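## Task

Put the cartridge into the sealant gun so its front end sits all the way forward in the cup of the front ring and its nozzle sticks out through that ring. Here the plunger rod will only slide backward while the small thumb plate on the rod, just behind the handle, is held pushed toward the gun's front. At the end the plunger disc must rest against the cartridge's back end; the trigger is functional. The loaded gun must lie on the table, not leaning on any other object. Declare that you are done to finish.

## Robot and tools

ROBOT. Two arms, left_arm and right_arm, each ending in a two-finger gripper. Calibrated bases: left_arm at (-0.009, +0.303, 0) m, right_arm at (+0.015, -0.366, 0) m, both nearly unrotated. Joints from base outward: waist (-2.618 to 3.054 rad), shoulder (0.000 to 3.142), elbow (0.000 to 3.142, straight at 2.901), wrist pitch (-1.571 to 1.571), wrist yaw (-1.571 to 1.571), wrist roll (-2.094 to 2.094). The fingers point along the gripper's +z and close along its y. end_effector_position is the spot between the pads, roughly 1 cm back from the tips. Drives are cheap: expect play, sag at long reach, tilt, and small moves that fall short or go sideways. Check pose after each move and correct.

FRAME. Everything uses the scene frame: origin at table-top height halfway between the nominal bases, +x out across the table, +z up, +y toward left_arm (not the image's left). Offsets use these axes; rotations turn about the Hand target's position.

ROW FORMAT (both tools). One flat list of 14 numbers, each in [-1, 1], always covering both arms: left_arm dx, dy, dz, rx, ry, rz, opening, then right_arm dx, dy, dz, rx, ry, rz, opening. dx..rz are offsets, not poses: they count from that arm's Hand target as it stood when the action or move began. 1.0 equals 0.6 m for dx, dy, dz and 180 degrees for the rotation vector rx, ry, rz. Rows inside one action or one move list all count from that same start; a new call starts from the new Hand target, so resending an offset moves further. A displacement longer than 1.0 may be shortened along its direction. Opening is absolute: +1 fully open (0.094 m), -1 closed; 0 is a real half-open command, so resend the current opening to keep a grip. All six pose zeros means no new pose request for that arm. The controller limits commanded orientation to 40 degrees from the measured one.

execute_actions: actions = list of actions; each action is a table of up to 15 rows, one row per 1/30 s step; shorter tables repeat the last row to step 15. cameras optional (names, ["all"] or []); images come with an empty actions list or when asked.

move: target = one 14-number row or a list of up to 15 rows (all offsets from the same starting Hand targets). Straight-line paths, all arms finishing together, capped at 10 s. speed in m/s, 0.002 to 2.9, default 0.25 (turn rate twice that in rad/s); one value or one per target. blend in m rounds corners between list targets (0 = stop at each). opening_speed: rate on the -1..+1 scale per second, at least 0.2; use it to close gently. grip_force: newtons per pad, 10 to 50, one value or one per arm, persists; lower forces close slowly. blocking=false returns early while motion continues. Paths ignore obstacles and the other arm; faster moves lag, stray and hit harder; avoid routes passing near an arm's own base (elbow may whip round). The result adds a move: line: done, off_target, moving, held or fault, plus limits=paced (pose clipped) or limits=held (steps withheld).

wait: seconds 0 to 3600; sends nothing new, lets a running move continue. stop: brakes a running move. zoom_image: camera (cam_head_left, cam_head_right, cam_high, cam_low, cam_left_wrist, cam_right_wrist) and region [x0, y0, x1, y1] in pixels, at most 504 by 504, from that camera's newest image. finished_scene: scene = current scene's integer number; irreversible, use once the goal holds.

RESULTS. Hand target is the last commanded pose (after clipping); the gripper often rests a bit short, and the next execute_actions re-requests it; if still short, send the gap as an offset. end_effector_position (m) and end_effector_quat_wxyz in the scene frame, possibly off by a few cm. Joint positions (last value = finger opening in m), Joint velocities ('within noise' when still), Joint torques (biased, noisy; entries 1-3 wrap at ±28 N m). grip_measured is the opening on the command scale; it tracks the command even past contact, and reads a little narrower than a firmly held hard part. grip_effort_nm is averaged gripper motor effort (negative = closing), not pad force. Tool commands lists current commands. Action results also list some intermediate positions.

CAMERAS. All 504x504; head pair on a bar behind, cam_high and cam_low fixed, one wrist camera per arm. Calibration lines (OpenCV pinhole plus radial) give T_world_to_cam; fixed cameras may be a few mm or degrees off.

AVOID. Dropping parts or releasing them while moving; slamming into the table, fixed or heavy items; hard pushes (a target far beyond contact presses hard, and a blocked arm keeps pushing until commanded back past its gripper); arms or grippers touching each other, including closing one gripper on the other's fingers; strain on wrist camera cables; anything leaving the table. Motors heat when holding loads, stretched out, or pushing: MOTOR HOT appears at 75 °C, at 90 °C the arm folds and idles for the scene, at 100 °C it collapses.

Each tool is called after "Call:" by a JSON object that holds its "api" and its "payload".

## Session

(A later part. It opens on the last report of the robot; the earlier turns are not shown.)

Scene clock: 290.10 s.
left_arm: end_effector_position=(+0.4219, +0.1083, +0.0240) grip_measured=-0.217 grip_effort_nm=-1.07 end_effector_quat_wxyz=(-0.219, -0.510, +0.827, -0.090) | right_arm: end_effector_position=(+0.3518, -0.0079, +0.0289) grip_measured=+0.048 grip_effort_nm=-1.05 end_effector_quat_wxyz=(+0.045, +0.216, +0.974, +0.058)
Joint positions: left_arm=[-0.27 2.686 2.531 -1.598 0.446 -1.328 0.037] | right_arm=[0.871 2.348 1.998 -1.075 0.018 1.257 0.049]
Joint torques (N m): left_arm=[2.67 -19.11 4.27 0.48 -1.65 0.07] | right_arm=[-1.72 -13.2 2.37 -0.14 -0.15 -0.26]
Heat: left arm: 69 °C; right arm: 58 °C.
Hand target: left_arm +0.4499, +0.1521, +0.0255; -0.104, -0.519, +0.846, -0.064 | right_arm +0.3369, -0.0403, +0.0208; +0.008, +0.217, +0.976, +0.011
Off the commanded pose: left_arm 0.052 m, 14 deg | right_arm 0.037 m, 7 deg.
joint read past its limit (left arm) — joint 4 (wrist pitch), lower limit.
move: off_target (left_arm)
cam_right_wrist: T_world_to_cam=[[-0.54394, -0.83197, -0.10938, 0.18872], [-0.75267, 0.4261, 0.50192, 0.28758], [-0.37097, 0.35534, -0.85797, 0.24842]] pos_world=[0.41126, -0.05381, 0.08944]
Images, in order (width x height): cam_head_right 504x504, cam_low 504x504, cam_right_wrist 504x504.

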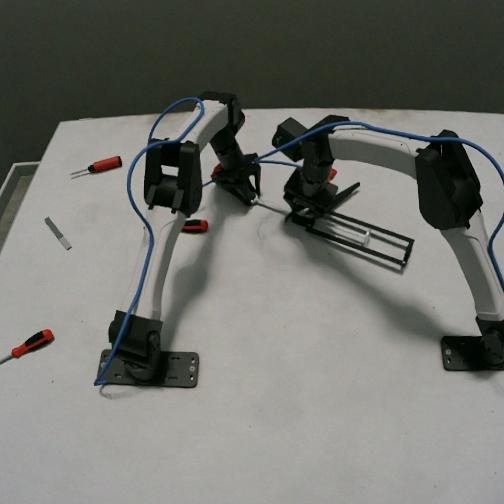

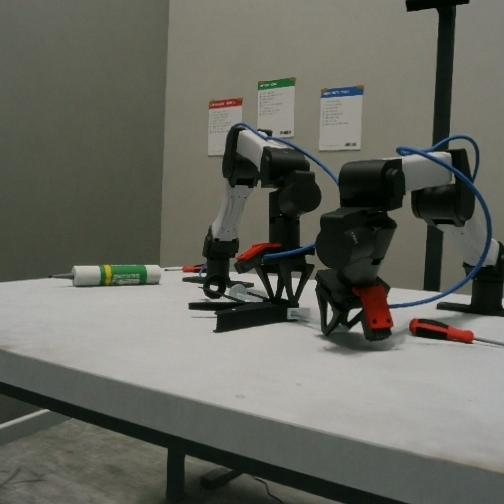

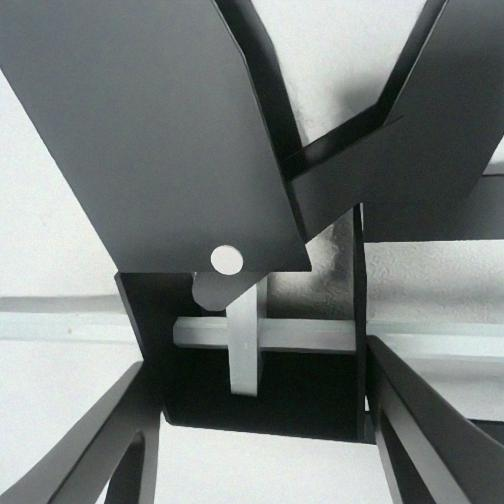

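Call:
{"api": "move", "payload": {"target": [[-0.03,-0.05,0,0,0,0,-0.4,0.025,0.05,0,0,0,0,0.0],[-0.03,-0.05,0,0,0,0,0.3,0.025,0.05,0,0,0,0,0.8],[-0.08,0.2,0.25,0,0,0,0.3,0.025,0.05,0.12,0,0,0,0.8]], "speed": 0.15, "cameras": ["cam_right_wrist","cam_head_right","cam_low"]}}

Scene clock: 309.17 s.
left_arm: end_effector_position=(+0.4087, +0.2703, +0.1598) grip_measured=+0.298 grip_effort_nm=0.05 end_effector_quat_wxyz=(-0.047, -0.532, +0.838, -0.115) | right_arm: end_effector_position=(+0.3452, -0.0079, +0.0872) grip_measured=+0.798 grip_effort_nm=0.10 end_effector_quat_wxyz=(+0.004, +0.211, +0.977, +0.020)
Joint positions: left_arm=[0.018 2.147 2.178 -1.563 0.246 -1.114 0.061] | right_arm=[0.87 2.523 2.557 -1.566 -0.014 1.246 0.084]
Joint torques (N m): left_arm=[-0.01 -15.88 4.74 0.19 -0.13 0.15] | right_arm=[0.01 -12.07 8.12 0.33 0.1 0]
Heat: left arm: 72 °C; right arm: 58 °C.
Hand target: left_arm +0.4019, +0.2721, +0.1755; -0.104, -0.519, +0.846, -0.064 | right_arm +0.3519, -0.0103, +0.0928; +0.008, +0.217, +0.976, +0.011
Off the commanded pose: left_arm 0.017 m, 9 deg | right_arm 0.009 m, 1 deg.
joint sent to its limit (left arm) — joint 4 (wrist pitch), lower limit. The joint targets are off in position and orientation.
joint sent to its limit (right arm) — joint 4 (wrist pitch), lower limit. The joint targets are off in position, not in orientation.
move: off_target (left_arm); target 2's new opening was sent with right_arm's hand 0.018 m and 4 deg from that target
cam_right_wrist: T_world_to_cam=[[-0.53946, -0.84196, -0.00932, 0.18123], [-0.70764, 0.44734, 0.54692, 0.23404], [-0.45632, 0.30163, -0.83713, 0.32315]] pos_world=[0.41084, -0.04958, 0.1442]
Images, in order (width x height): cam_head_right 504x504, cam_low 504x504, cam_right_wrist 504x504.

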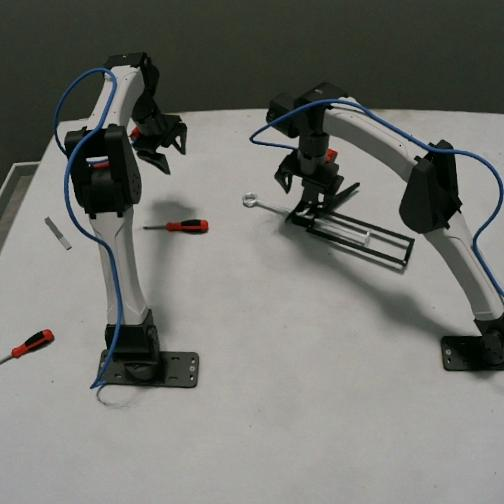

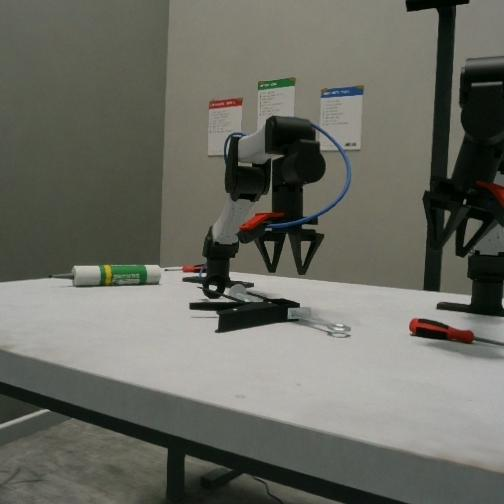

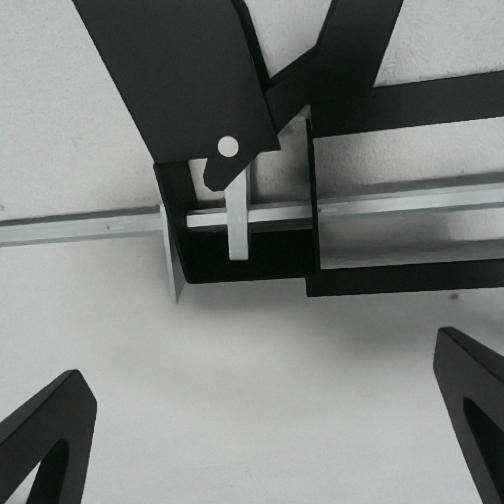

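Call:
{"api": "move", "payload": {"target": [[-0.2,0,0.05,0,0,0,0.3,0.018,0.004,0,0,0,0,0.85],[-0.2,0,0.05,0,0,0,0.3,0.018,0.004,-0.1,0,0,0,0.85]], "speed": 0.12, "cameras": ["cam_right_wrist","cam_head_right","cam_low"]}}

Call:
{"api": "zoom_image", "payload": {"camera": "cam_low", "region": [170, 240, 370, 350]}}

Scene clock: 322.10 s.
left_arm: end_effector_position=(+0.2889, +0.2683, +0.1978) grip_measured=+0.298 grip_effort_nm=0.04 end_effector_quat_wxyz=(-0.052, -0.529, +0.840, -0.109) | right_arm: end_effector_position=(+0.3531, -0.0061, +0.0381) grip_measured=+0.848 grip_effort_nm=0.10 end_effector_quat_wxyz=(-0.003, +0.216, +0.976, +0.008)
Joint positions: left_arm=[0.018 1.673 1.692 -1.566 0.241 -1.103 0.061] | right_arm=[0.861 2.561 2.431 -1.43 -0.014 1.246 0.087]
Joint torques (N m): left_arm=[0.49 -10.39 4.74 0.21 -0.14 0.16] | right_arm=[-0.35 -12.53 4.41 0.72 0.12 -0.12]
Heat: left arm: 71 °C; right arm: 56 °C.
Hand target: left_arm +0.2819, +0.2721, +0.2055; -0.104, -0.519, +0.846, -0.064 | right_arm +0.3627, -0.0079, +0.0328; +0.008, +0.217, +0.976, +0.011
Off the commanded pose: left_arm 0.011 m, 8 deg | right_arm 0.011 m, 1 deg.
joint sent to its limit (left arm) — joint 4 (wrist pitch), lower limit. The joint targets are off in position and orientation.
move: off_target (left_arm, right_arm)
cam_right_wrist: T_world_to_cam=[[-0.54708, -0.83689, 0.01785, 0.18823], [-0.69305, 0.4648, 0.55103, 0.26051], [-0.46945, 0.28909, -0.83429, 0.28958]] pos_world=[0.41946, -0.04727, 0.09468]
Images, in order (width x height): cam_head_right 504x504, cam_low 504x504, cam_right_wrist 504x504.

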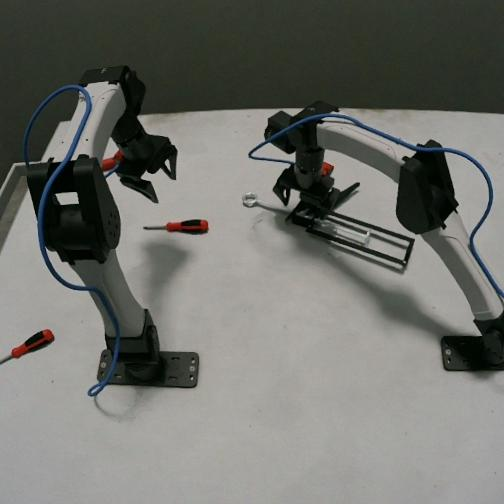

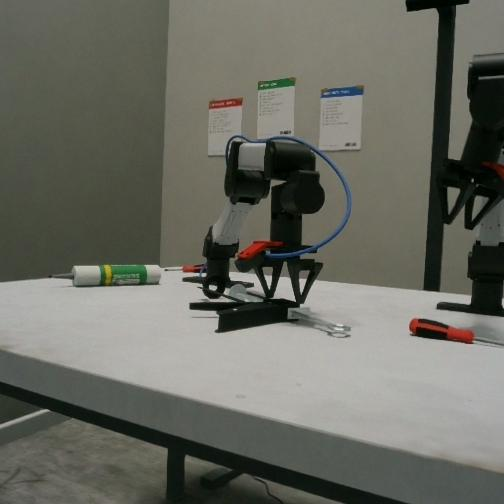

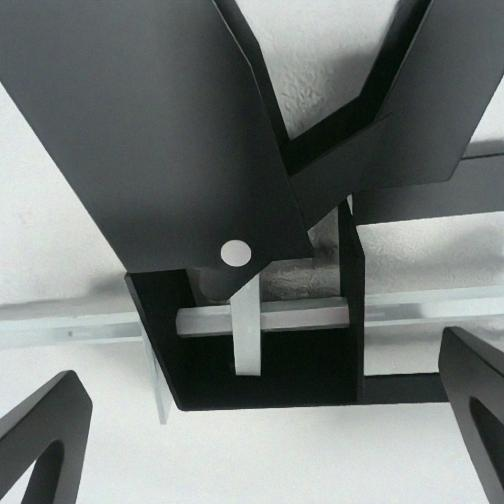

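Scaled by 2.520 from the camera's image (finer frame: 720x720).

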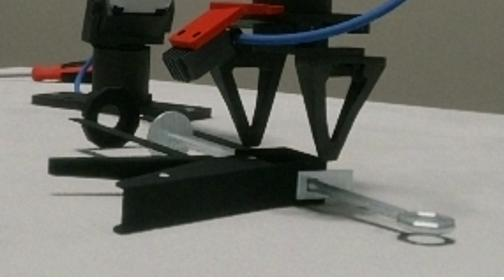

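Call:
{"api": "move", "payload": {"target": [[0,0,0,0,0,0,0.3,-0.006,0.005,0,0,0,0,0.95],[0,0,0,0,0,0,0.3,-0.006,0.005,-0.042,0,0,0,0.95]], "speed": 0.08, "cameras": ["cam_right_wrist","cam_low"]}}

Call:
{"api": "zoom_image", "payload": {"camera": "cam_low", "region": [170, 240, 370, 350]}}

Scene clock: 330.20 s.
left_arm: end_effector_position=(+0.2889, +0.2683, +0.1978) grip_measured=+0.298 grip_effort_nm=0.05 end_effector_quat_wxyz=(-0.052, -0.529, +0.840, -0.109) | right_arm: end_effector_position=(+0.3516, -0.0073, +0.0281) grip_measured=+0.948 grip_effort_nm=0.10 end_effector_quat_wxyz=(+0.000, +0.220, +0.975, +0.010)
Joint positions: left_arm=[0.018 1.673 1.692 -1.566 0.241 -1.103 0.061] | right_arm=[0.862 2.529 2.331 -1.356 -0.011 1.257 0.092]
Joint torques (N m): left_arm=[0.46 -10.36 4.68 0.18 -0.15 0.14] | right_arm=[0.34 -10.91 2.63 1.11 0.06 -0.04]
Heat: left arm: 66 °C; right arm: 57 °C.
Hand target: left_arm +0.2819, +0.2721, +0.2055; -0.104, -0.519, +0.846, -0.064 | right_arm +0.3591, -0.0049, +0.0076; +0.008, +0.217, +0.976, +0.011
Off the commanded pose: left_arm 0.011 m, 8 deg | right_arm 0.022 m, 1 deg.
joint sent to its limit (left arm) — joint 4 (wrist pitch), lower limit. The joint targets are off in position and orientation.
move: off_target (right_arm)
cam_right_wrist: T_world_to_cam=[[-0.55493, -0.8318, 0.01253, 0.18956], [-0.69212, 0.47, 0.54779, 0.26529], [-0.46154, 0.29531, -0.83652, 0.27829]] pos_world=[0.41724, -0.04919, 0.0851]
Images, in order (width x height): cam_low 504x504, cam_right_wrist 504x504.

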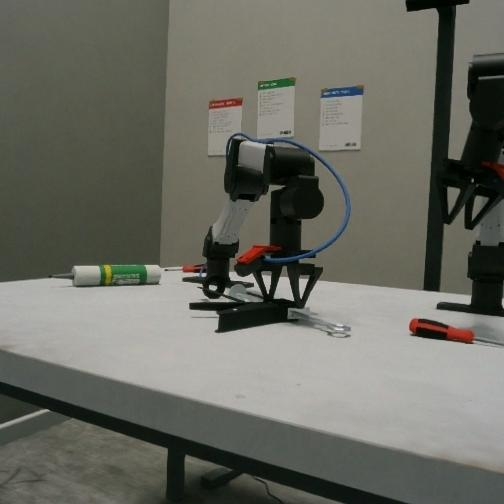

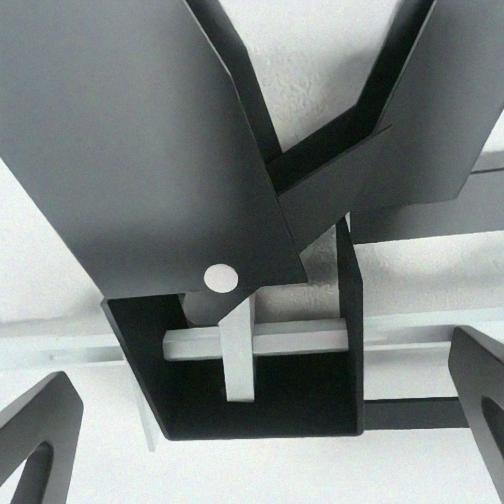

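Scaled by 2.520 from the camera's image (finer frame: 720x720).

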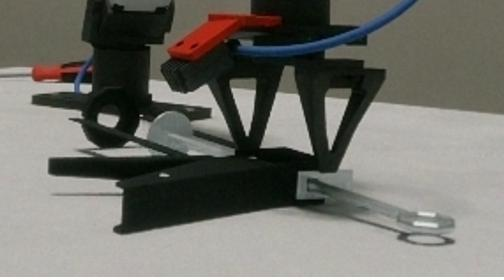

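Call:
{"api": "move", "payload": {"target": [[0,0,0,0,0,0,0.3,0,0,0.045,0,0,0,0.9],[0,0,0,0,0,0,0.3,-0.013,0.012,0.045,0,0,0,0.9],[0,0,0,0,0,0,0.3,-0.013,0.012,-0.002,0,0,0,0.9]], "speed": 0.08, "cameras": ["cam_right_wrist","cam_low"]}}

Call:
{"api": "zoom_image", "payload": {"camera": "cam_low", "region": [170, 240, 370, 350]}}

Scene clock: 348.80 s.
left_arm: end_effector_position=(+0.2889, +0.2683, +0.1978) grip_measured=+0.298 grip_effort_nm=0.05 end_effector_quat_wxyz=(-0.052, -0.529, +0.840, -0.109) | right_arm: end_effector_position=(+0.3492, -0.0021, +0.0281) grip_measured=+0.902 grip_effort_nm=-0.11 end_effector_quat_wxyz=(+0.011, +0.207, +0.978, +0.009)
Joint positions: left_arm=[0.018 1.673 1.692 -1.566 0.241 -1.103 0.061] | right_arm=[0.881 2.526 2.325 -1.342 0.01 1.249 0.089]
Joint torques (N m): left_arm=[0.44 -10.41 4.63 0.18 -0.14 0.15] | right_arm=[0.55 -10.88 2.35 1.06 -0.06 0.23]
Heat: left arm: 59 °C; right arm: 55 °C.
Hand target: left_arm +0.2819, +0.2721, +0.2055; -0.104, -0.519, +0.846, -0.064 | right_arm +0.3513, +0.0023, +0.0064; +0.008, +0.217, +0.976, +0.011
Off the commanded pose: left_arm 0.011 m, 8 deg | right_arm 0.022 m, 1 deg.
joint sent to its limit (left arm) — joint 4 (wrist pitch), lower limit. The joint targets are off in position and orientation.
move: off_target (right_arm)
cam_right_wrist: T_world_to_cam=[[-0.53367, -0.84567, 0.00558, 0.18529], [-0.71647, 0.45562, 0.52829, 0.27021], [-0.4493, 0.27794, -0.84905, 0.27165]] pos_world=[0.41453, -0.04192, 0.08686]
Images, in order (width x height): cam_low 504x504, cam_right_wrist 504x504.

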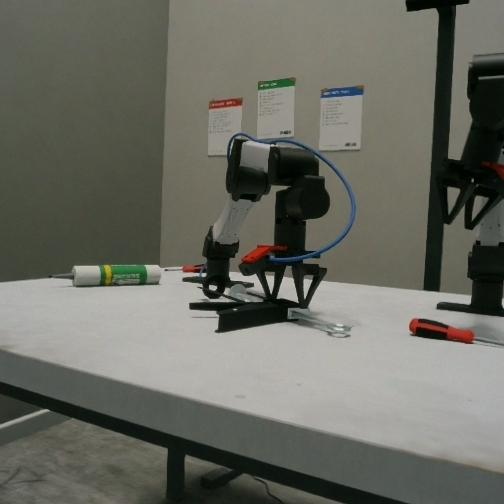

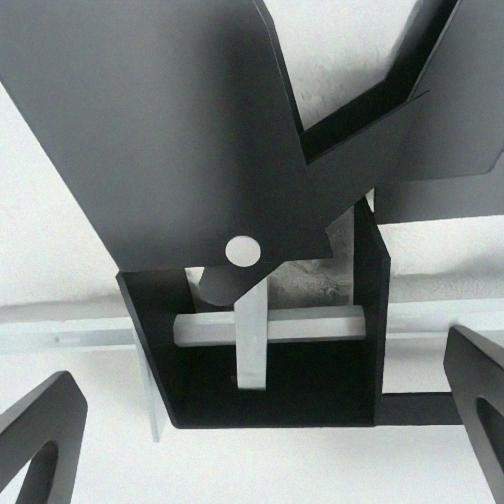

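Scaled by 2.520 from the camera's image (finer frame: 720x720).

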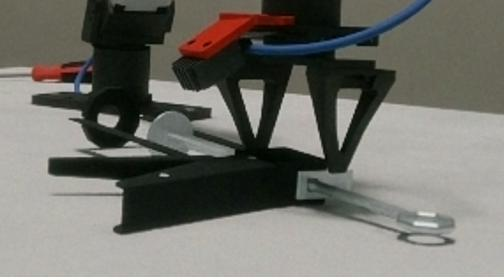

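Call:
{"api": "move", "payload": {"target": [[0,0,0,0,0,0,0.3,0,0,0.05,0,0,0,0.9],[0,0,0,0,0,0,0.3,-0.0135,0.005,0.05,0,0,0,0.9],[0,0,0,0,0,0,0.3,-0.0135,0.005,0.002,0,0,0,0.9]], "speed": 0.08, "cameras": ["cam_right_wrist","cam_low"]}}

Call:
{"api": "zoom_image", "payload": {"camera": "cam_low", "region": [170, 240, 370, 350]}}

Scene clock: 356.70 s.
left_arm: end_effector_position=(+0.2889, +0.2683, +0.1978) grip_measured=+0.298 grip_effort_nm=0.05 end_effector_quat_wxyz=(-0.052, -0.529, +0.840, -0.109) | right_arm: end_effector_position=(+0.3366, -0.0037, +0.0123) grip_measured=+0.902 grip_effort_nm=-0.10 end_effector_quat_wxyz=(-0.001, +0.209, +0.978, -0.012)
Joint positions: left_arm=[0.018 1.673 1.692 -1.566 0.241 -1.103 0.061] | right_arm=[0.898 2.541 2.291 -1.342 0.01 1.269 0.089]
Joint torques (N m): left_arm=[0.35 -10.43 4.67 0.2 -0.14 0.15] | right_arm=[0.7 -13.42 3.37 1.06 -0.01 0.2]
Heat: left arm: 57 °C; right arm: 56 °C.
Hand target: left_arm +0.2819, +0.2721, +0.2055; -0.104, -0.519, +0.846, -0.064 | right_arm +0.3432, +0.0053, +0.0076; +0.008, +0.217, +0.976, +0.011
Off the commanded pose: left_arm 0.011 m, 8 deg | right_arm 0.012 m, 3 deg.
joint sent to its limit (left arm) — joint 4 (wrist pitch), lower limit. The joint targets are off in position and orientation.
move: off_target (right_arm)
cam_right_wrist: T_world_to_cam=[[-0.53526, -0.84297, 0.0538, 0.17717], [-0.69769, 0.47712, 0.53441, 0.26395], [-0.47616, 0.24851, -0.84352, 0.26189]] pos_world=[0.40369, -0.04167, 0.07032]
Images, in order (width x height): cam_low 504x504, cam_right_wrist 504x504.

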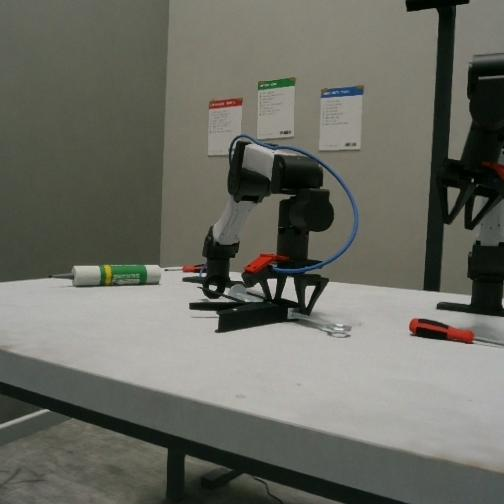

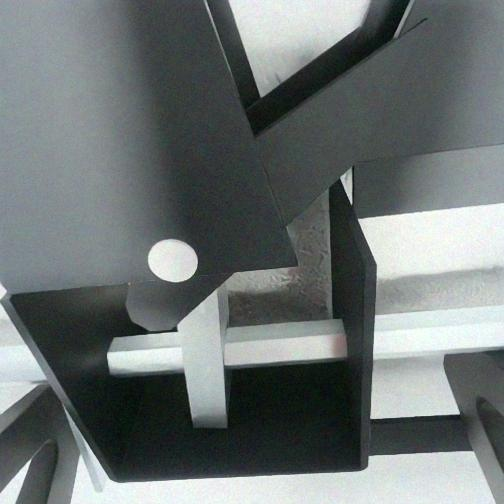

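Scaled by 2.520 from the camera's image (finer frame: 720x720).

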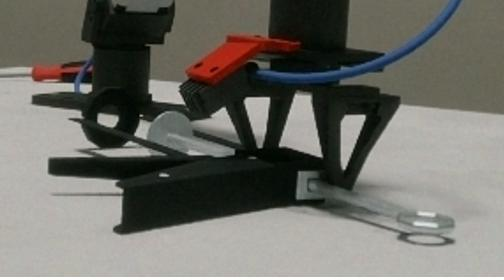

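Call:
{"api": "move", "payload": {"target": [0,0,0,0,0,0,0.3,-0.003,-0.006,0.0,0,0,0,0.0], "opening_speed": 0.8, "cameras": ["cam_right_wrist","cam_low","cam_head_right"]}}

Call:
{"api": "zoom_image", "payload": {"camera": "cam_low", "region": [170, 240, 370, 350]}}

Call:
{"api": "zoom_image", "payload": {"camera": "cam_head_right", "region": [230, 160, 430, 290]}}

Scene clock: 363.00 s.
left_arm: end_effector_position=(+0.2889, +0.2683, +0.1978) grip_measured=+0.298 grip_effort_nm=0.05 end_effector_quat_wxyz=(-0.052, -0.529, +0.840, -0.109) | right_arm: end_effector_position=(+0.3400, +0.0013, +0.0125) grip_measured=+0.138 grip_effort_nm=-1.05 end_effector_quat_wxyz=(+0.007, +0.216, +0.976, +0.008)
Joint positions: left_arm=[0.018 1.673 1.692 -1.566 0.241 -1.103 0.061] | right_arm=[0.898 2.513 2.241 -1.278 0.006 1.283 0.053]
Joint torques (N m): left_arm=[0.46 -10.41 4.7 0.19 -0.12 0.16] | right_arm=[0.54 -13.15 3.52 0.69 0 0.08]
Heat: left arm: 56 °C; right arm: 57 °C.
Hand target: left_arm +0.2819, +0.2721, +0.2055; -0.104, -0.519, +0.846, -0.064 | right_arm +0.3414, +0.0017, +0.0076; +0.008, +0.217, +0.976, +0.011
Off the commanded pose: left_arm 0.011 m, 8 deg | right_arm 0.005 m, 0 deg.
joint sent to its limit (left arm) — joint 4 (wrist pitch), lower limit. The joint targets are off in position and orientation.
move: done
cam_right_wrist: T_world_to_cam=[[-0.54772, -0.83658, 0.01205, 0.18795], [-0.70394, 0.46857, 0.53376, 0.26597], [-0.45218, 0.28387, -0.84555, 0.25423]] pos_world=[0.40513, -0.03956, 0.07074]
Images, in order (width x height): cam_head_right 504x504, cam_low 504x504, cam_right_wrist 504x504.

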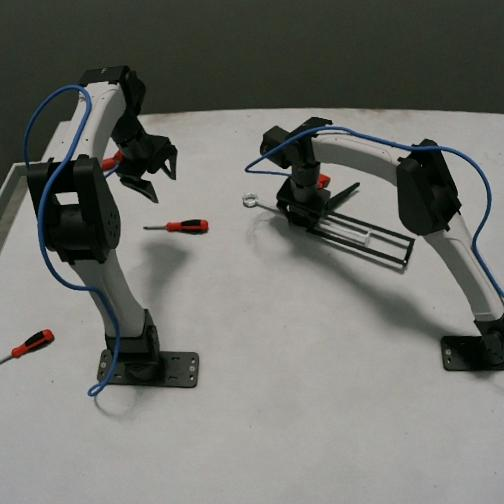

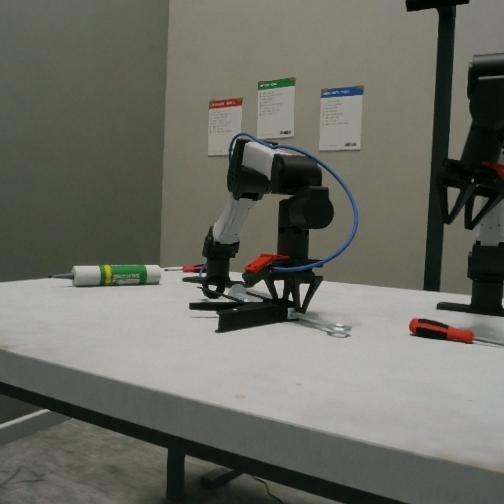

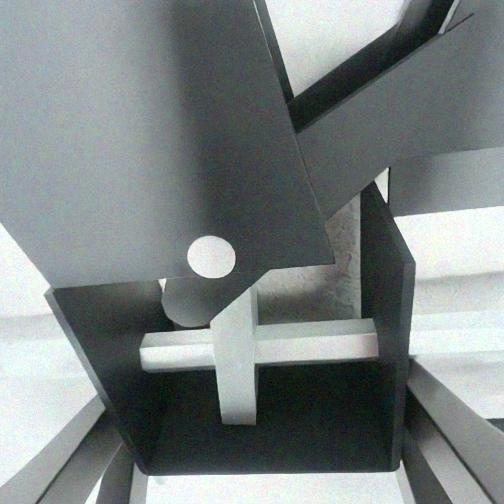

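Scaled by 2.520 from the camera's image (finer frame: 720x720).

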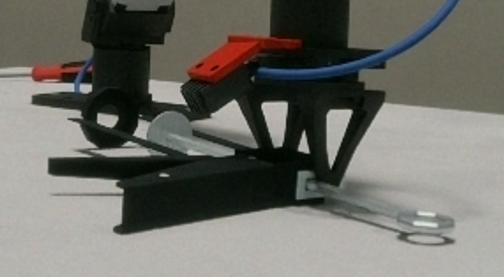

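Scaled by 2.520 from the camera's image (finer frame: 720x720).

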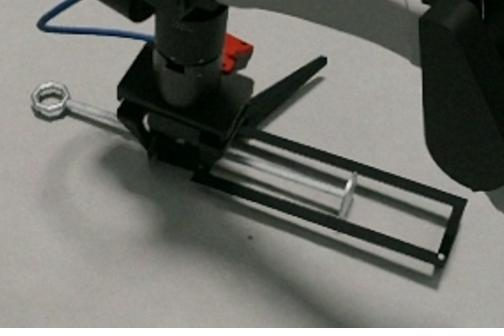

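Call:
{"api": "move", "payload": {"target": [0.2217,-0.26,-0.1425,0,0,0,0.2,0,0,0,0,0,0,0.0], "cameras": ["cam_left_wrist","cam_head_right"]}}

Scene clock: 370.40 s.
left_arm: end_effector_position=(+0.4114, +0.1166, +0.1107) grip_measured=+0.202 grip_effort_nm=-0.13 end_effector_quat_wxyz=(-0.090, -0.513, +0.850, -0.078) | right_arm: end_effector_position=(+0.3400, +0.0013, +0.0125) grip_measured=+0.138 grip_effort_nm=-1.05 end_effector_quat_wxyz=(+0.007, +0.216, +0.976, +0.008)
Joint positions: left_arm=[-0.333 2.382 2.376 -1.561 0.238 -1.416 0.056] | right_arm=[0.898 2.513 2.241 -1.278 0.006 1.283 0.053]
Joint torques (N m): left_arm=[-0.34 -13.33 9.1 0.09 0.1 -0.13] | right_arm=[0.51 -13.26 3.38 0.7 -0.1 0.06]
Heat: left arm: 55 °C; right arm: 57 °C.
Hand target: left_arm +0.4149, +0.1161, +0.1200; -0.104, -0.519, +0.846, -0.064 | right_arm +0.3414, +0.0017, +0.0076; +0.008, +0.217, +0.976, +0.011
Off the commanded pose: left_arm 0.010 m, 2 deg | right_arm 0.005 m, 0 deg.
joint sent to its limit (left arm) — joint 4 (wrist pitch), lower limit. The joint targets are off in position, not in orientation.
move: done
cam_left_wrist: T_world_to_cam=[[0.81976, -0.56856, 0.06869, -0.27549], [-0.43043, -0.53254, 0.72879, 0.18638], [-0.37778, -0.627, -0.68129, 0.39475]] pos_world=[0.45519, 0.19013, 0.15203]
Images, in order (width x height): cam_head_right 504x504, cam_left_wrist 504x504.

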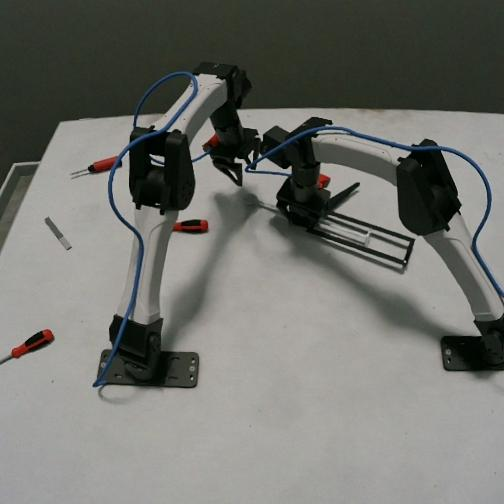

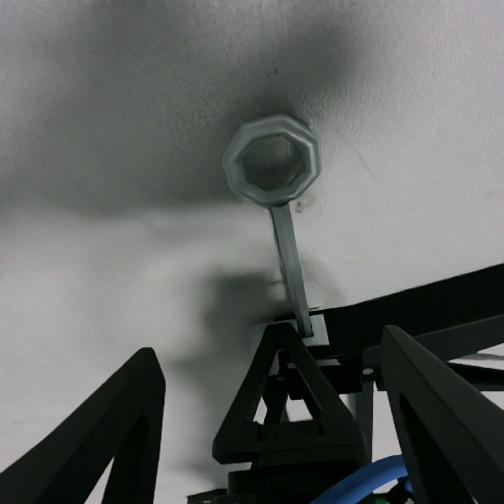

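Call:
{"api": "move", "payload": {"target": [0.016,-0.02,-0.11,0,0,0,0.2,0,0,0,0,0,0,0.0], "speed": 0.12, "cameras": ["cam_left_wrist"]}}

Scene clock: 382.67 s.
left_arm: end_effector_position=(+0.4204, +0.1135, +0.0515) grip_measured=+0.202 grip_effort_nm=-0.13 end_effector_quat_wxyz=(-0.111, -0.518, +0.847, -0.052) | right_arm: end_effector_position=(+0.3400, +0.0013, +0.0125) grip_measured=+0.138 grip_effort_nm=-1.05 end_effector_quat_wxyz=(+0.007, +0.216, +0.976, +0.008)
Joint positions: left_arm=[-0.333 2.5 2.35 -1.484 0.238 -1.419 0.056] | right_arm=[0.898 2.513 2.241 -1.278 0.006 1.283 0.053]
Joint torques (N m): left_arm=[-1.13 -14.31 6.28 0.34 0.08 -0.12] | right_arm=[0.49 -13.22 3.6 0.69 0 0.03]
Heat: left arm: 57 °C; right arm: 58 °C.
Hand target: left_arm +0.4245, +0.1041, +0.0540; -0.104, -0.519, +0.846, -0.064 | right_arm +0.3414, +0.0017, +0.0076; +0.008, +0.217, +0.976, +0.011
Off the commanded pose: left_arm 0.011 m, 2 deg | right_arm 0.005 m, 0 deg.
move: off_target (left_arm)
cam_left_wrist: T_world_to_cam=[[0.82379, -0.56688, 0.00304, -0.27908], [-0.38126, -0.55005, 0.74303, 0.21231], [-0.41953, -0.61326, -0.66926, 0.37131]] pos_world=[0.46663, 0.18628, 0.0916]

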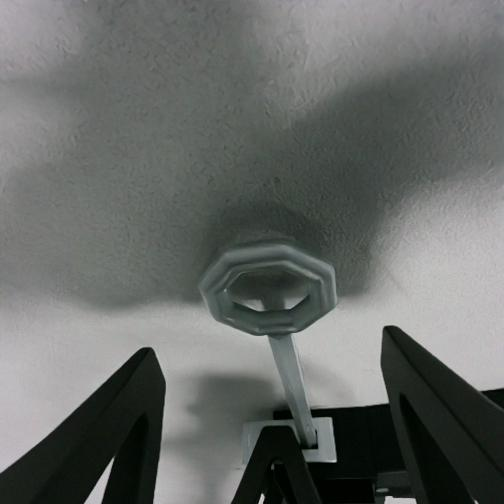

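Call:
{"api": "move", "payload": {"target": [[0.003,0.006,-0.052,0,0,0,0.2,0,0,0,0,0,0,0.0],[0.003,0.006,-0.052,0,0,0,-0.4,0,0,0,0,0,0,0.0]], "speed": 0.08, "cameras": ["cam_left_wrist"]}}

Scene clock: 388.80 s.
left_arm: end_effector_position=(+0.4235, +0.1125, +0.0236) grip_measured=-0.217 grip_effort_nm=-1.07 end_effector_quat_wxyz=(-0.109, -0.522, +0.844, -0.055) | right_arm: end_effector_position=(+0.3405, +0.0008, +0.0125) grip_measured=+0.138 grip_effort_nm=-1.05 end_effector_quat_wxyz=(+0.007, +0.219, +0.976, +0.008)
Joint positions: left_arm=[-0.333 2.5 2.24 -1.365 0.238 -1.43 0.037] | right_arm=[0.896 2.513 2.241 -1.278 0.006 1.287 0.053]
Joint torques (N m): left_arm=[-0.31 -14.58 4.45 0.41 0.05 -0.02] | right_arm=[0.4 -13.22 3.41 0.73 -0.03 0.07]
Heat: left arm: 58 °C; right arm: 59 °C.
Hand target: left_arm +0.4263, +0.1077, +0.0228; -0.104, -0.519, +0.846, -0.064 | right_arm +0.3414, +0.0017, +0.0076; +0.008, +0.217, +0.976, +0.011
Off the commanded pose: left_arm 0.006 m, 1 deg | right_arm 0.005 m, 0 deg.
move: done
cam_left_wrist: T_world_to_cam=[[0.82959, -0.55829, 0.00932, -0.2857], [-0.38038, -0.55284, 0.7414, 0.2337], [-0.40877, -0.6186, -0.671, 0.34934]] pos_world=[0.46871, 0.18579, 0.0638]

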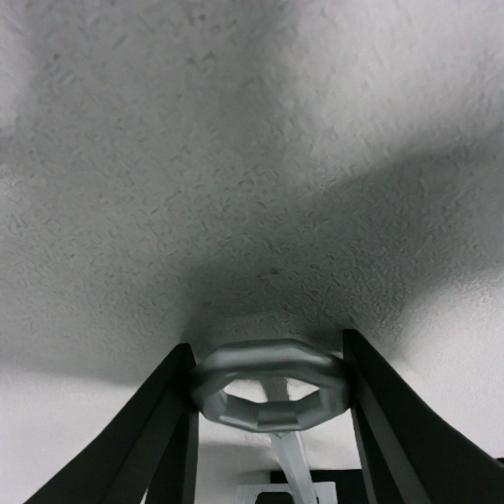

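Now pull.

Call:
{"api": "move", "payload": {"target": [0.06,0.123,0,0,0,0,-0.4,0,0,0,0,0,0,0.0], "speed": 0.05, "cameras": ["cam_left_wrist","cam_head_right","cam_right_wrist"]}}

Call:
{"api": "zoom_image", "payload": {"camera": "cam_head_right", "region": [230, 160, 430, 290]}}

Scene clock: 393.50 s.
left_arm: end_effector_position=(+0.4279, +0.1268, +0.0236) grip_measured=-0.217 grip_effort_nm=-1.07 end_effector_quat_wxyz=(-0.175, -0.514, +0.836, -0.083) | right_arm: end_effector_position=(+0.3435, +0.0113, +0.0129) grip_measured=+0.138 grip_effort_nm=-1.05 end_effector_quat_wxyz=(+0.020, +0.213, +0.977, +0.023)
Joint positions: left_arm=[-0.255 2.594 2.381 -1.489 0.369 -1.328 0.037] | right_arm=[0.908 2.513 2.241 -1.238 0.013 1.287 0.053]
Joint torques (N m): left_arm=[6.89 -14.43 9.4 0.23 -1.09 0.68] | right_arm=[-0.46 -13.26 3.9 0.4 -0.11 0.02]
Heat: left arm: 59 °C; right arm: 59 °C.
Hand target: left_arm +0.4623, +0.1815, +0.0228; -0.104, -0.519, +0.846, -0.064 | right_arm +0.3414, +0.0017, +0.0076; +0.008, +0.217, +0.976, +0.011
Off the commanded pose: left_arm 0.065 m, 9 deg | right_arm 0.011 m, 2 deg.
move: off_target (left_arm)
cam_left_wrist: T_world_to_cam=[[0.82687, -0.56234, 0.00695, -0.27958], [-0.31738, -0.45641, 0.83124, 0.20198], [-0.46427, -0.68954, -0.55587, 0.39007]] pos_world=[0.47638, 0.20393, 0.05087]
cam_right_wrist: T_world_to_cam=[[-0.54256, -0.8396, -0.02642, 0.19703], [-0.72349, 0.45108, 0.52258, 0.27058], [-0.42685, 0.30264, -0.85218, 0.2444]] pos_world=[0.40698, -0.03059, 0.07208]
Images, in order (width x height): cam_head_right 504x504, cam_left_wrist 504x504, cam_right_wrist 504x504.

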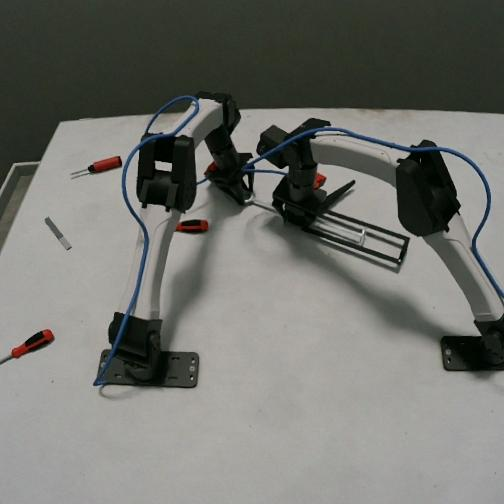

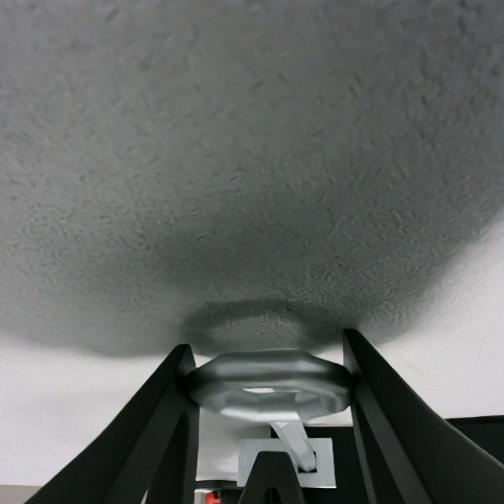

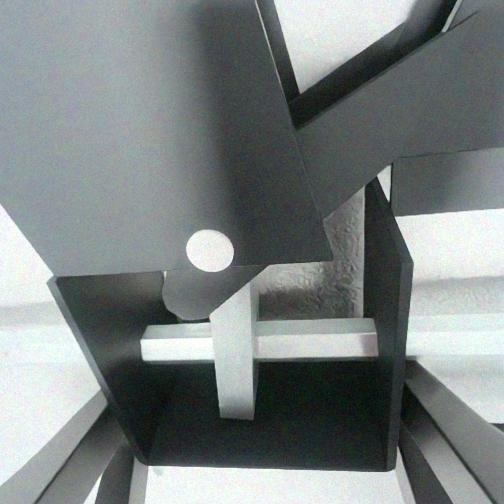

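Scaled by 2.520 from the camera's image (finer frame: 720x720).

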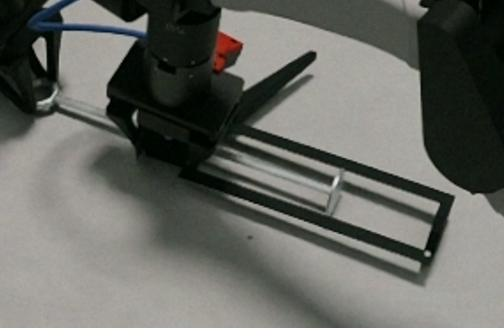

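Call:
{"api": "move", "payload": {"target": [0.04,0.08,0,0,0,0,-0.4,-0.015,-0.035,0,0,0,0,0.0], "speed": 0.06, "cameras": ["cam_left_wrist","cam_head_right","cam_right_wrist"]}}

Call:
{"api": "zoom_image", "payload": {"camera": "cam_head_right", "region": [230, 160, 430, 290]}}

Scene clock: 400.37 s.
left_arm: end_effector_position=(+0.4452, +0.1495, +0.0239) grip_measured=-0.217 grip_effort_nm=-1.07 end_effector_quat_wxyz=(-0.190, -0.506, +0.835, -0.104) | right_arm: end_effector_position=(+0.3573, +0.0319, +0.0171) grip_measured=+0.144 grip_effort_nm=-1.05 end_effector_quat_wxyz=(+0.053, +0.211, +0.971, +0.096)
Joint positions: left_arm=[-0.186 2.712 2.596 -1.61 0.41 -1.238 0.037] | right_arm=[0.91 2.432 2.087 -1.006 0.001 1.287 0.054]
Joint torques (N m): left_arm=[9.85 -15.05 10.78 0.28 -1.48 0.65] | right_arm=[-1.76 -14.56 2.73 -0.83 0 -0.1]
Heat: left arm: 60 °C; right arm: 59 °C.
Hand target: left_arm +0.4863, +0.2295, +0.0228; -0.104, -0.519, +0.846, -0.064 | right_arm +0.3324, -0.0193, +0.0076; +0.008, +0.217, +0.976, +0.011
Off the commanded pose: left_arm 0.090 m, 11 deg | right_arm 0.058 m, 11 deg.
joint read past its limit (left arm) — joint 4 (wrist pitch), lower limit.
joint sent to its limit (left arm) — joint 4 (wrist pitch), lower limit. The joint targets are off in position, not in orientation.
move: off_target (left_arm, right_arm)
cam_left_wrist: T_world_to_cam=[[0.8224, -0.56777, 0.03598, -0.27909], [-0.3194, -0.40845, 0.85507, 0.21071], [-0.47079, -0.71471, -0.51726, 0.41965]] pos_world=[0.49439, 0.22753, 0.04693]
cam_right_wrist: T_world_to_cam=[[-0.52977, -0.82771, -0.18502, 0.21963], [-0.77372, 0.38228, 0.50519, 0.28953], [-0.34742, 0.41079, -0.84294, 0.21572]] pos_world=[0.41531, -0.01751, 0.07621]
Images, in order (width x height): cam_head_right 504x504, cam_left_wrist 504x504, cam_right_wrist 504x504.

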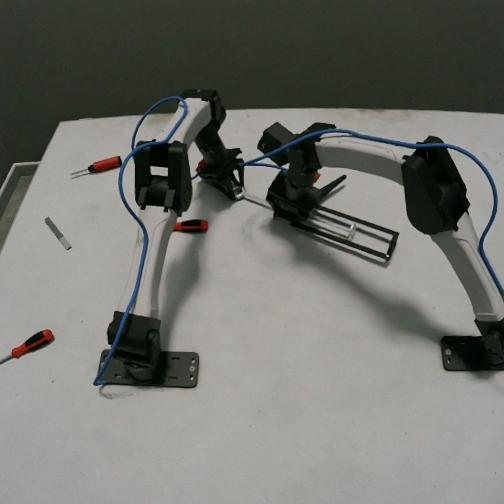

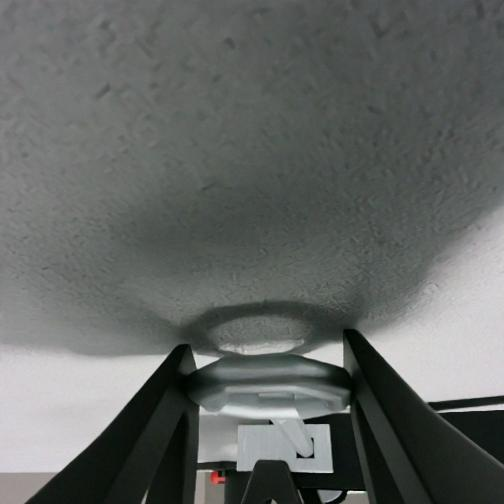

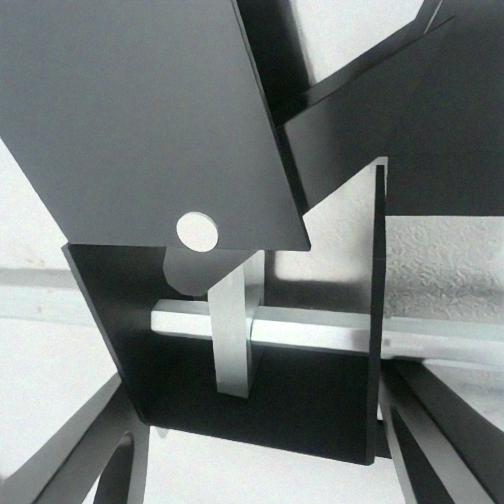

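Scaled by 2.520 from the camera's image (finer frame: 720x720).

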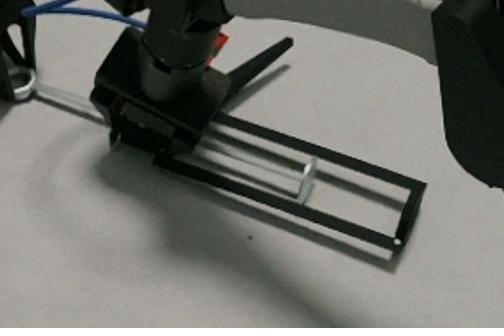

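Call:
{"api": "move", "payload": {"target": [-0.06,-0.12,0,0,0,0,-0.4,0.02,0.05,0,0,0,0,0.0], "speed": 0.12, "cameras": ["cam_left_wrist","cam_low","cam_right_wrist","cam_high"]}}

Call:
{"api": "zoom_image", "payload": {"camera": "cam_low", "region": [260, 280, 340, 350]}}

Call:
{"api": "zoom_image", "payload": {"camera": "cam_right_wrist", "region": [0, 250, 250, 504]}}

Call:
{"api": "zoom_image", "payload": {"camera": "cam_left_wrist", "region": [150, 320, 370, 504]}}

Scene clock: 415.20 s.
left_arm: end_effector_position=(+0.4416, +0.1498, +0.0232) grip_measured=-0.217 grip_effort_nm=-1.07 end_effector_quat_wxyz=(-0.143, -0.521, +0.839, -0.071) | right_arm: end_effector_position=(+0.3567, +0.0361, +0.0164) grip_measured=+0.152 grip_effort_nm=-1.05 end_effector_quat_wxyz=(+0.029, +0.212, +0.974, +0.072)
Joint positions: left_arm=[-0.224 2.605 2.418 -1.492 0.301 -1.315 0.037] | right_arm=[0.91 2.541 2.296 -1.172 -0.017 1.291 0.054]
Joint torques (N m): left_arm=[-0.81 -16.44 3.51 0.43 -0.45 0.01] | right_arm=[0.08 -11.7 7.53 -0.46 0.12 0.06]
Heat: left arm: 60 °C; right arm: 62 °C.
Hand target: left_arm +0.4503, +0.1575, +0.0228; -0.104, -0.519, +0.846, -0.064 | right_arm +0.3444, +0.0107, +0.0076; +0.008, +0.217, +0.976, +0.011
Off the commanded pose: left_arm 0.012 m, 5 deg | right_arm 0.030 m, 7 deg.
move: off_target (left_arm, right_arm)
cam_left_wrist: T_world_to_cam=[[0.83192, -0.55481, 0.00982, -0.28135], [-0.3468, -0.50603, 0.78972, 0.23852], [-0.43317, -0.66039, -0.61339, 0.39525]] pos_world=[0.48799, 0.22563, 0.05684]
cam_right_wrist: T_world_to_cam=[[-0.53832, -0.83371, -0.12305, 0.22497], [-0.74414, 0.40171, 0.53375, 0.27611], [-0.39556, 0.37889, -0.83664, 0.23144]] pos_world=[0.41812, -0.01104, 0.07394]
Images, in order (width x height): cam_high 504x504, cam_low 504x504, cam_left_wrist 504x504, cam_right_wrist 504x504.

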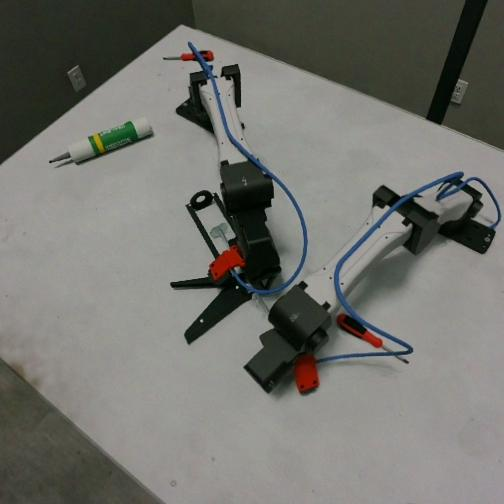

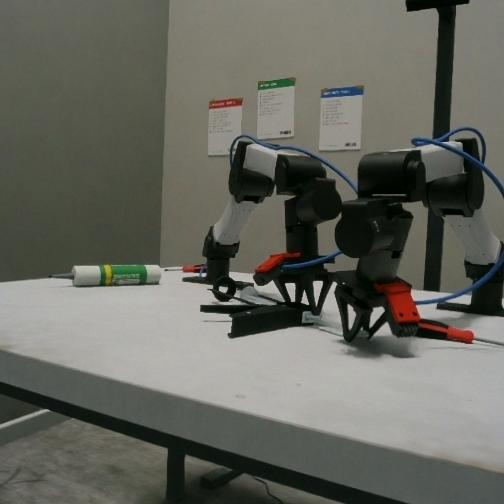

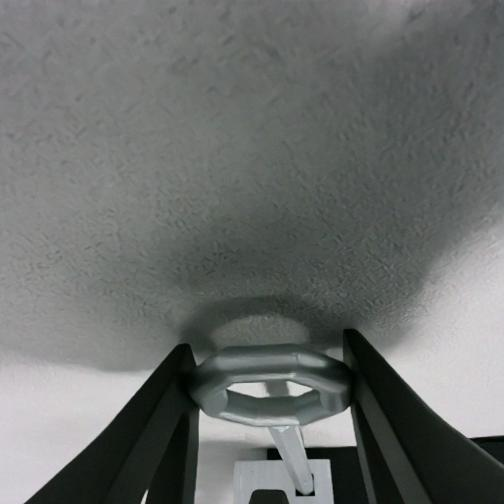

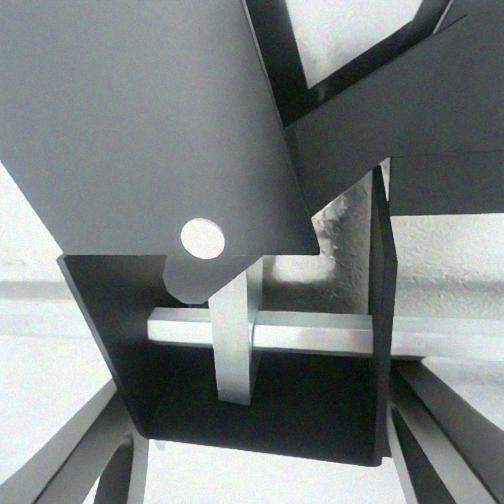

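Scaled by 6.300 from the camera's image (finer frame: 720x720).

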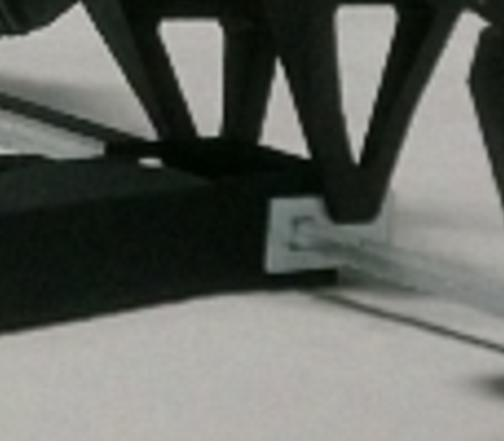

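Scaled by 1.984 from the camera's image (finer frame: 720x720).

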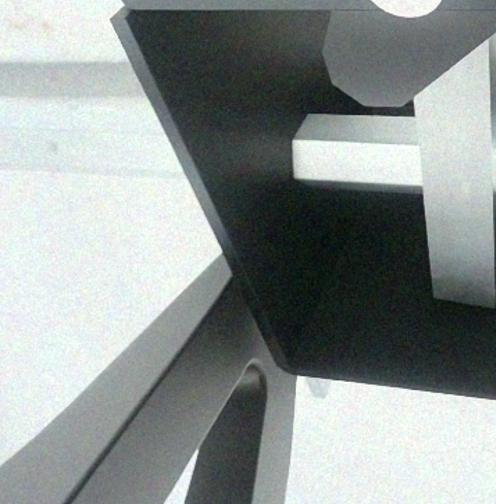

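Scaled by 2.291 from the camera's image (finer frame: 720x720).

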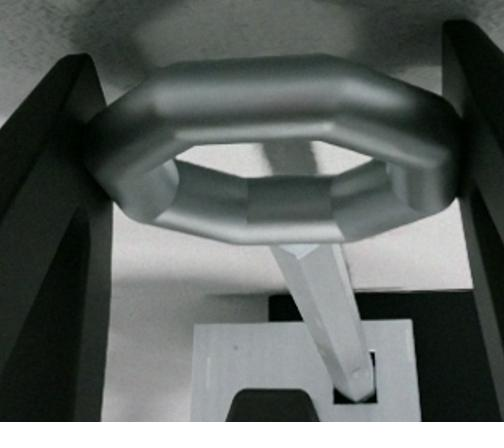

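Call:
{"api": "move", "payload": {"target": [0.085,0.175,0,0.074,-0.0376,0,-0.4,-0.05,-0.11,0,-0.06,0.03,0,-0.1], "speed": 0.1, "cameras": ["cam_left_wrist","cam_head_right","cam_right_wrist"]}}

Call:
{"api": "zoom_image", "payload": {"camera": "cam_head_right", "region": [230, 160, 430, 290]}}

Scene clock: 430.13 s.
left_arm: end_effector_position=(+0.4430, +0.1557, +0.0250) grip_measured=-0.217 grip_effort_nm=-1.07 end_effector_quat_wxyz=(-0.144, -0.517, +0.841, -0.066) | right_arm: end_effector_position=(+0.3549, +0.0344, +0.0158) grip_measured=+0.152 grip_effort_nm=-1.05 end_effector_quat_wxyz=(+0.028, +0.211, +0.974, +0.071)
Joint positions: left_arm=[-0.213 2.631 2.474 -1.537 0.295 -1.293 0.037] | right_arm=[0.91 2.527 2.268 -1.16 -0.019 1.289 0.054]
Joint torques (N m): left_arm=[11.29 -15.56 10.48 0.58 -2.62 0.92] | right_arm=[-1.59 -15.25 1.51 -2.02 0.61 -0.19]
Heat: left arm: 62 °C; right arm: 60 °C.
Hand target: left_arm +0.5013, +0.2625, +0.0228; +0.007, -0.523, +0.853, +0.004 | right_arm +0.3144, -0.0553, +0.0076; -0.018, +0.215, +0.972, -0.091
Off the commanded pose: left_arm 0.122 m, 19 deg | right_arm 0.099 m, 19 deg.
move: off_target (left_arm, right_arm)
cam_left_wrist: T_world_to_cam=[[0.82613, -0.56347, 0.00144, -0.2752], [-0.3469, -0.50659, 0.78932, 0.24077], [-0.44404, -0.65258, -0.61398, 0.40455]] pos_world=[0.49051, 0.23091, 0.05874]
cam_right_wrist: T_world_to_cam=[[-0.53704, -0.83474, -0.12167, 0.22199], [-0.74381, 0.40054, 0.53509, 0.27561], [-0.39792, 0.37787, -0.83599, 0.23171]] pos_world=[0.41642, -0.01264, 0.07324]
Images, in order (width x height): cam_head_right 504x504, cam_left_wrist 504x504, cam_right_wrist 504x504.

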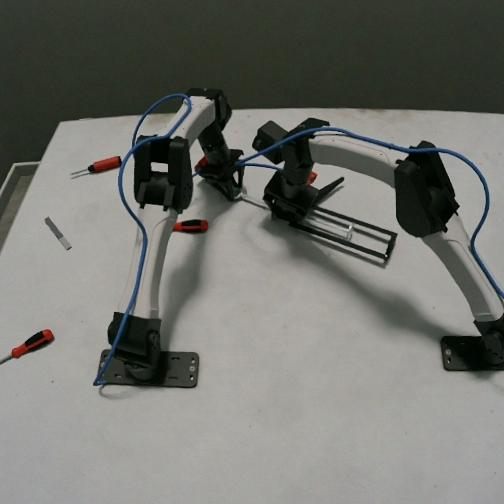

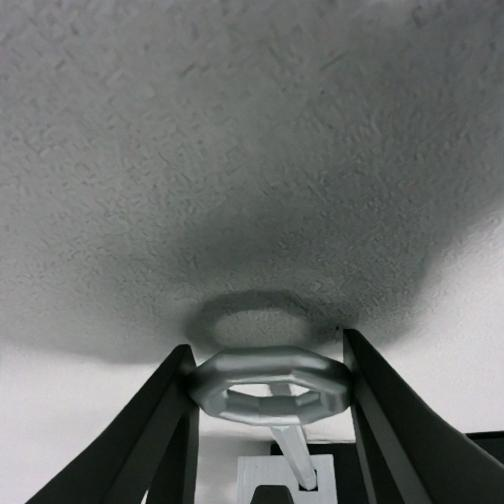

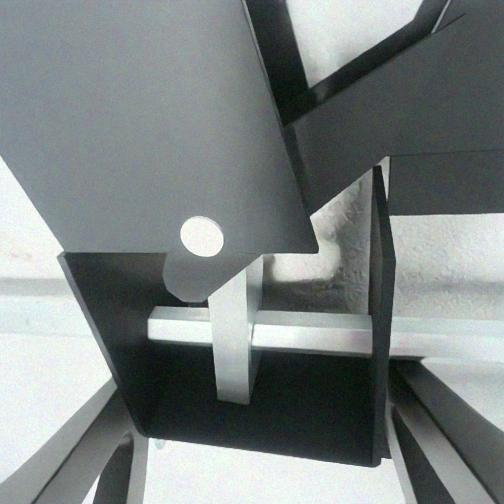

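Scaled by 2.520 from the camera's image (finer frame: 720x720).

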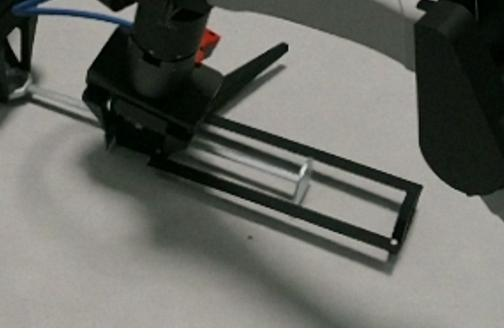

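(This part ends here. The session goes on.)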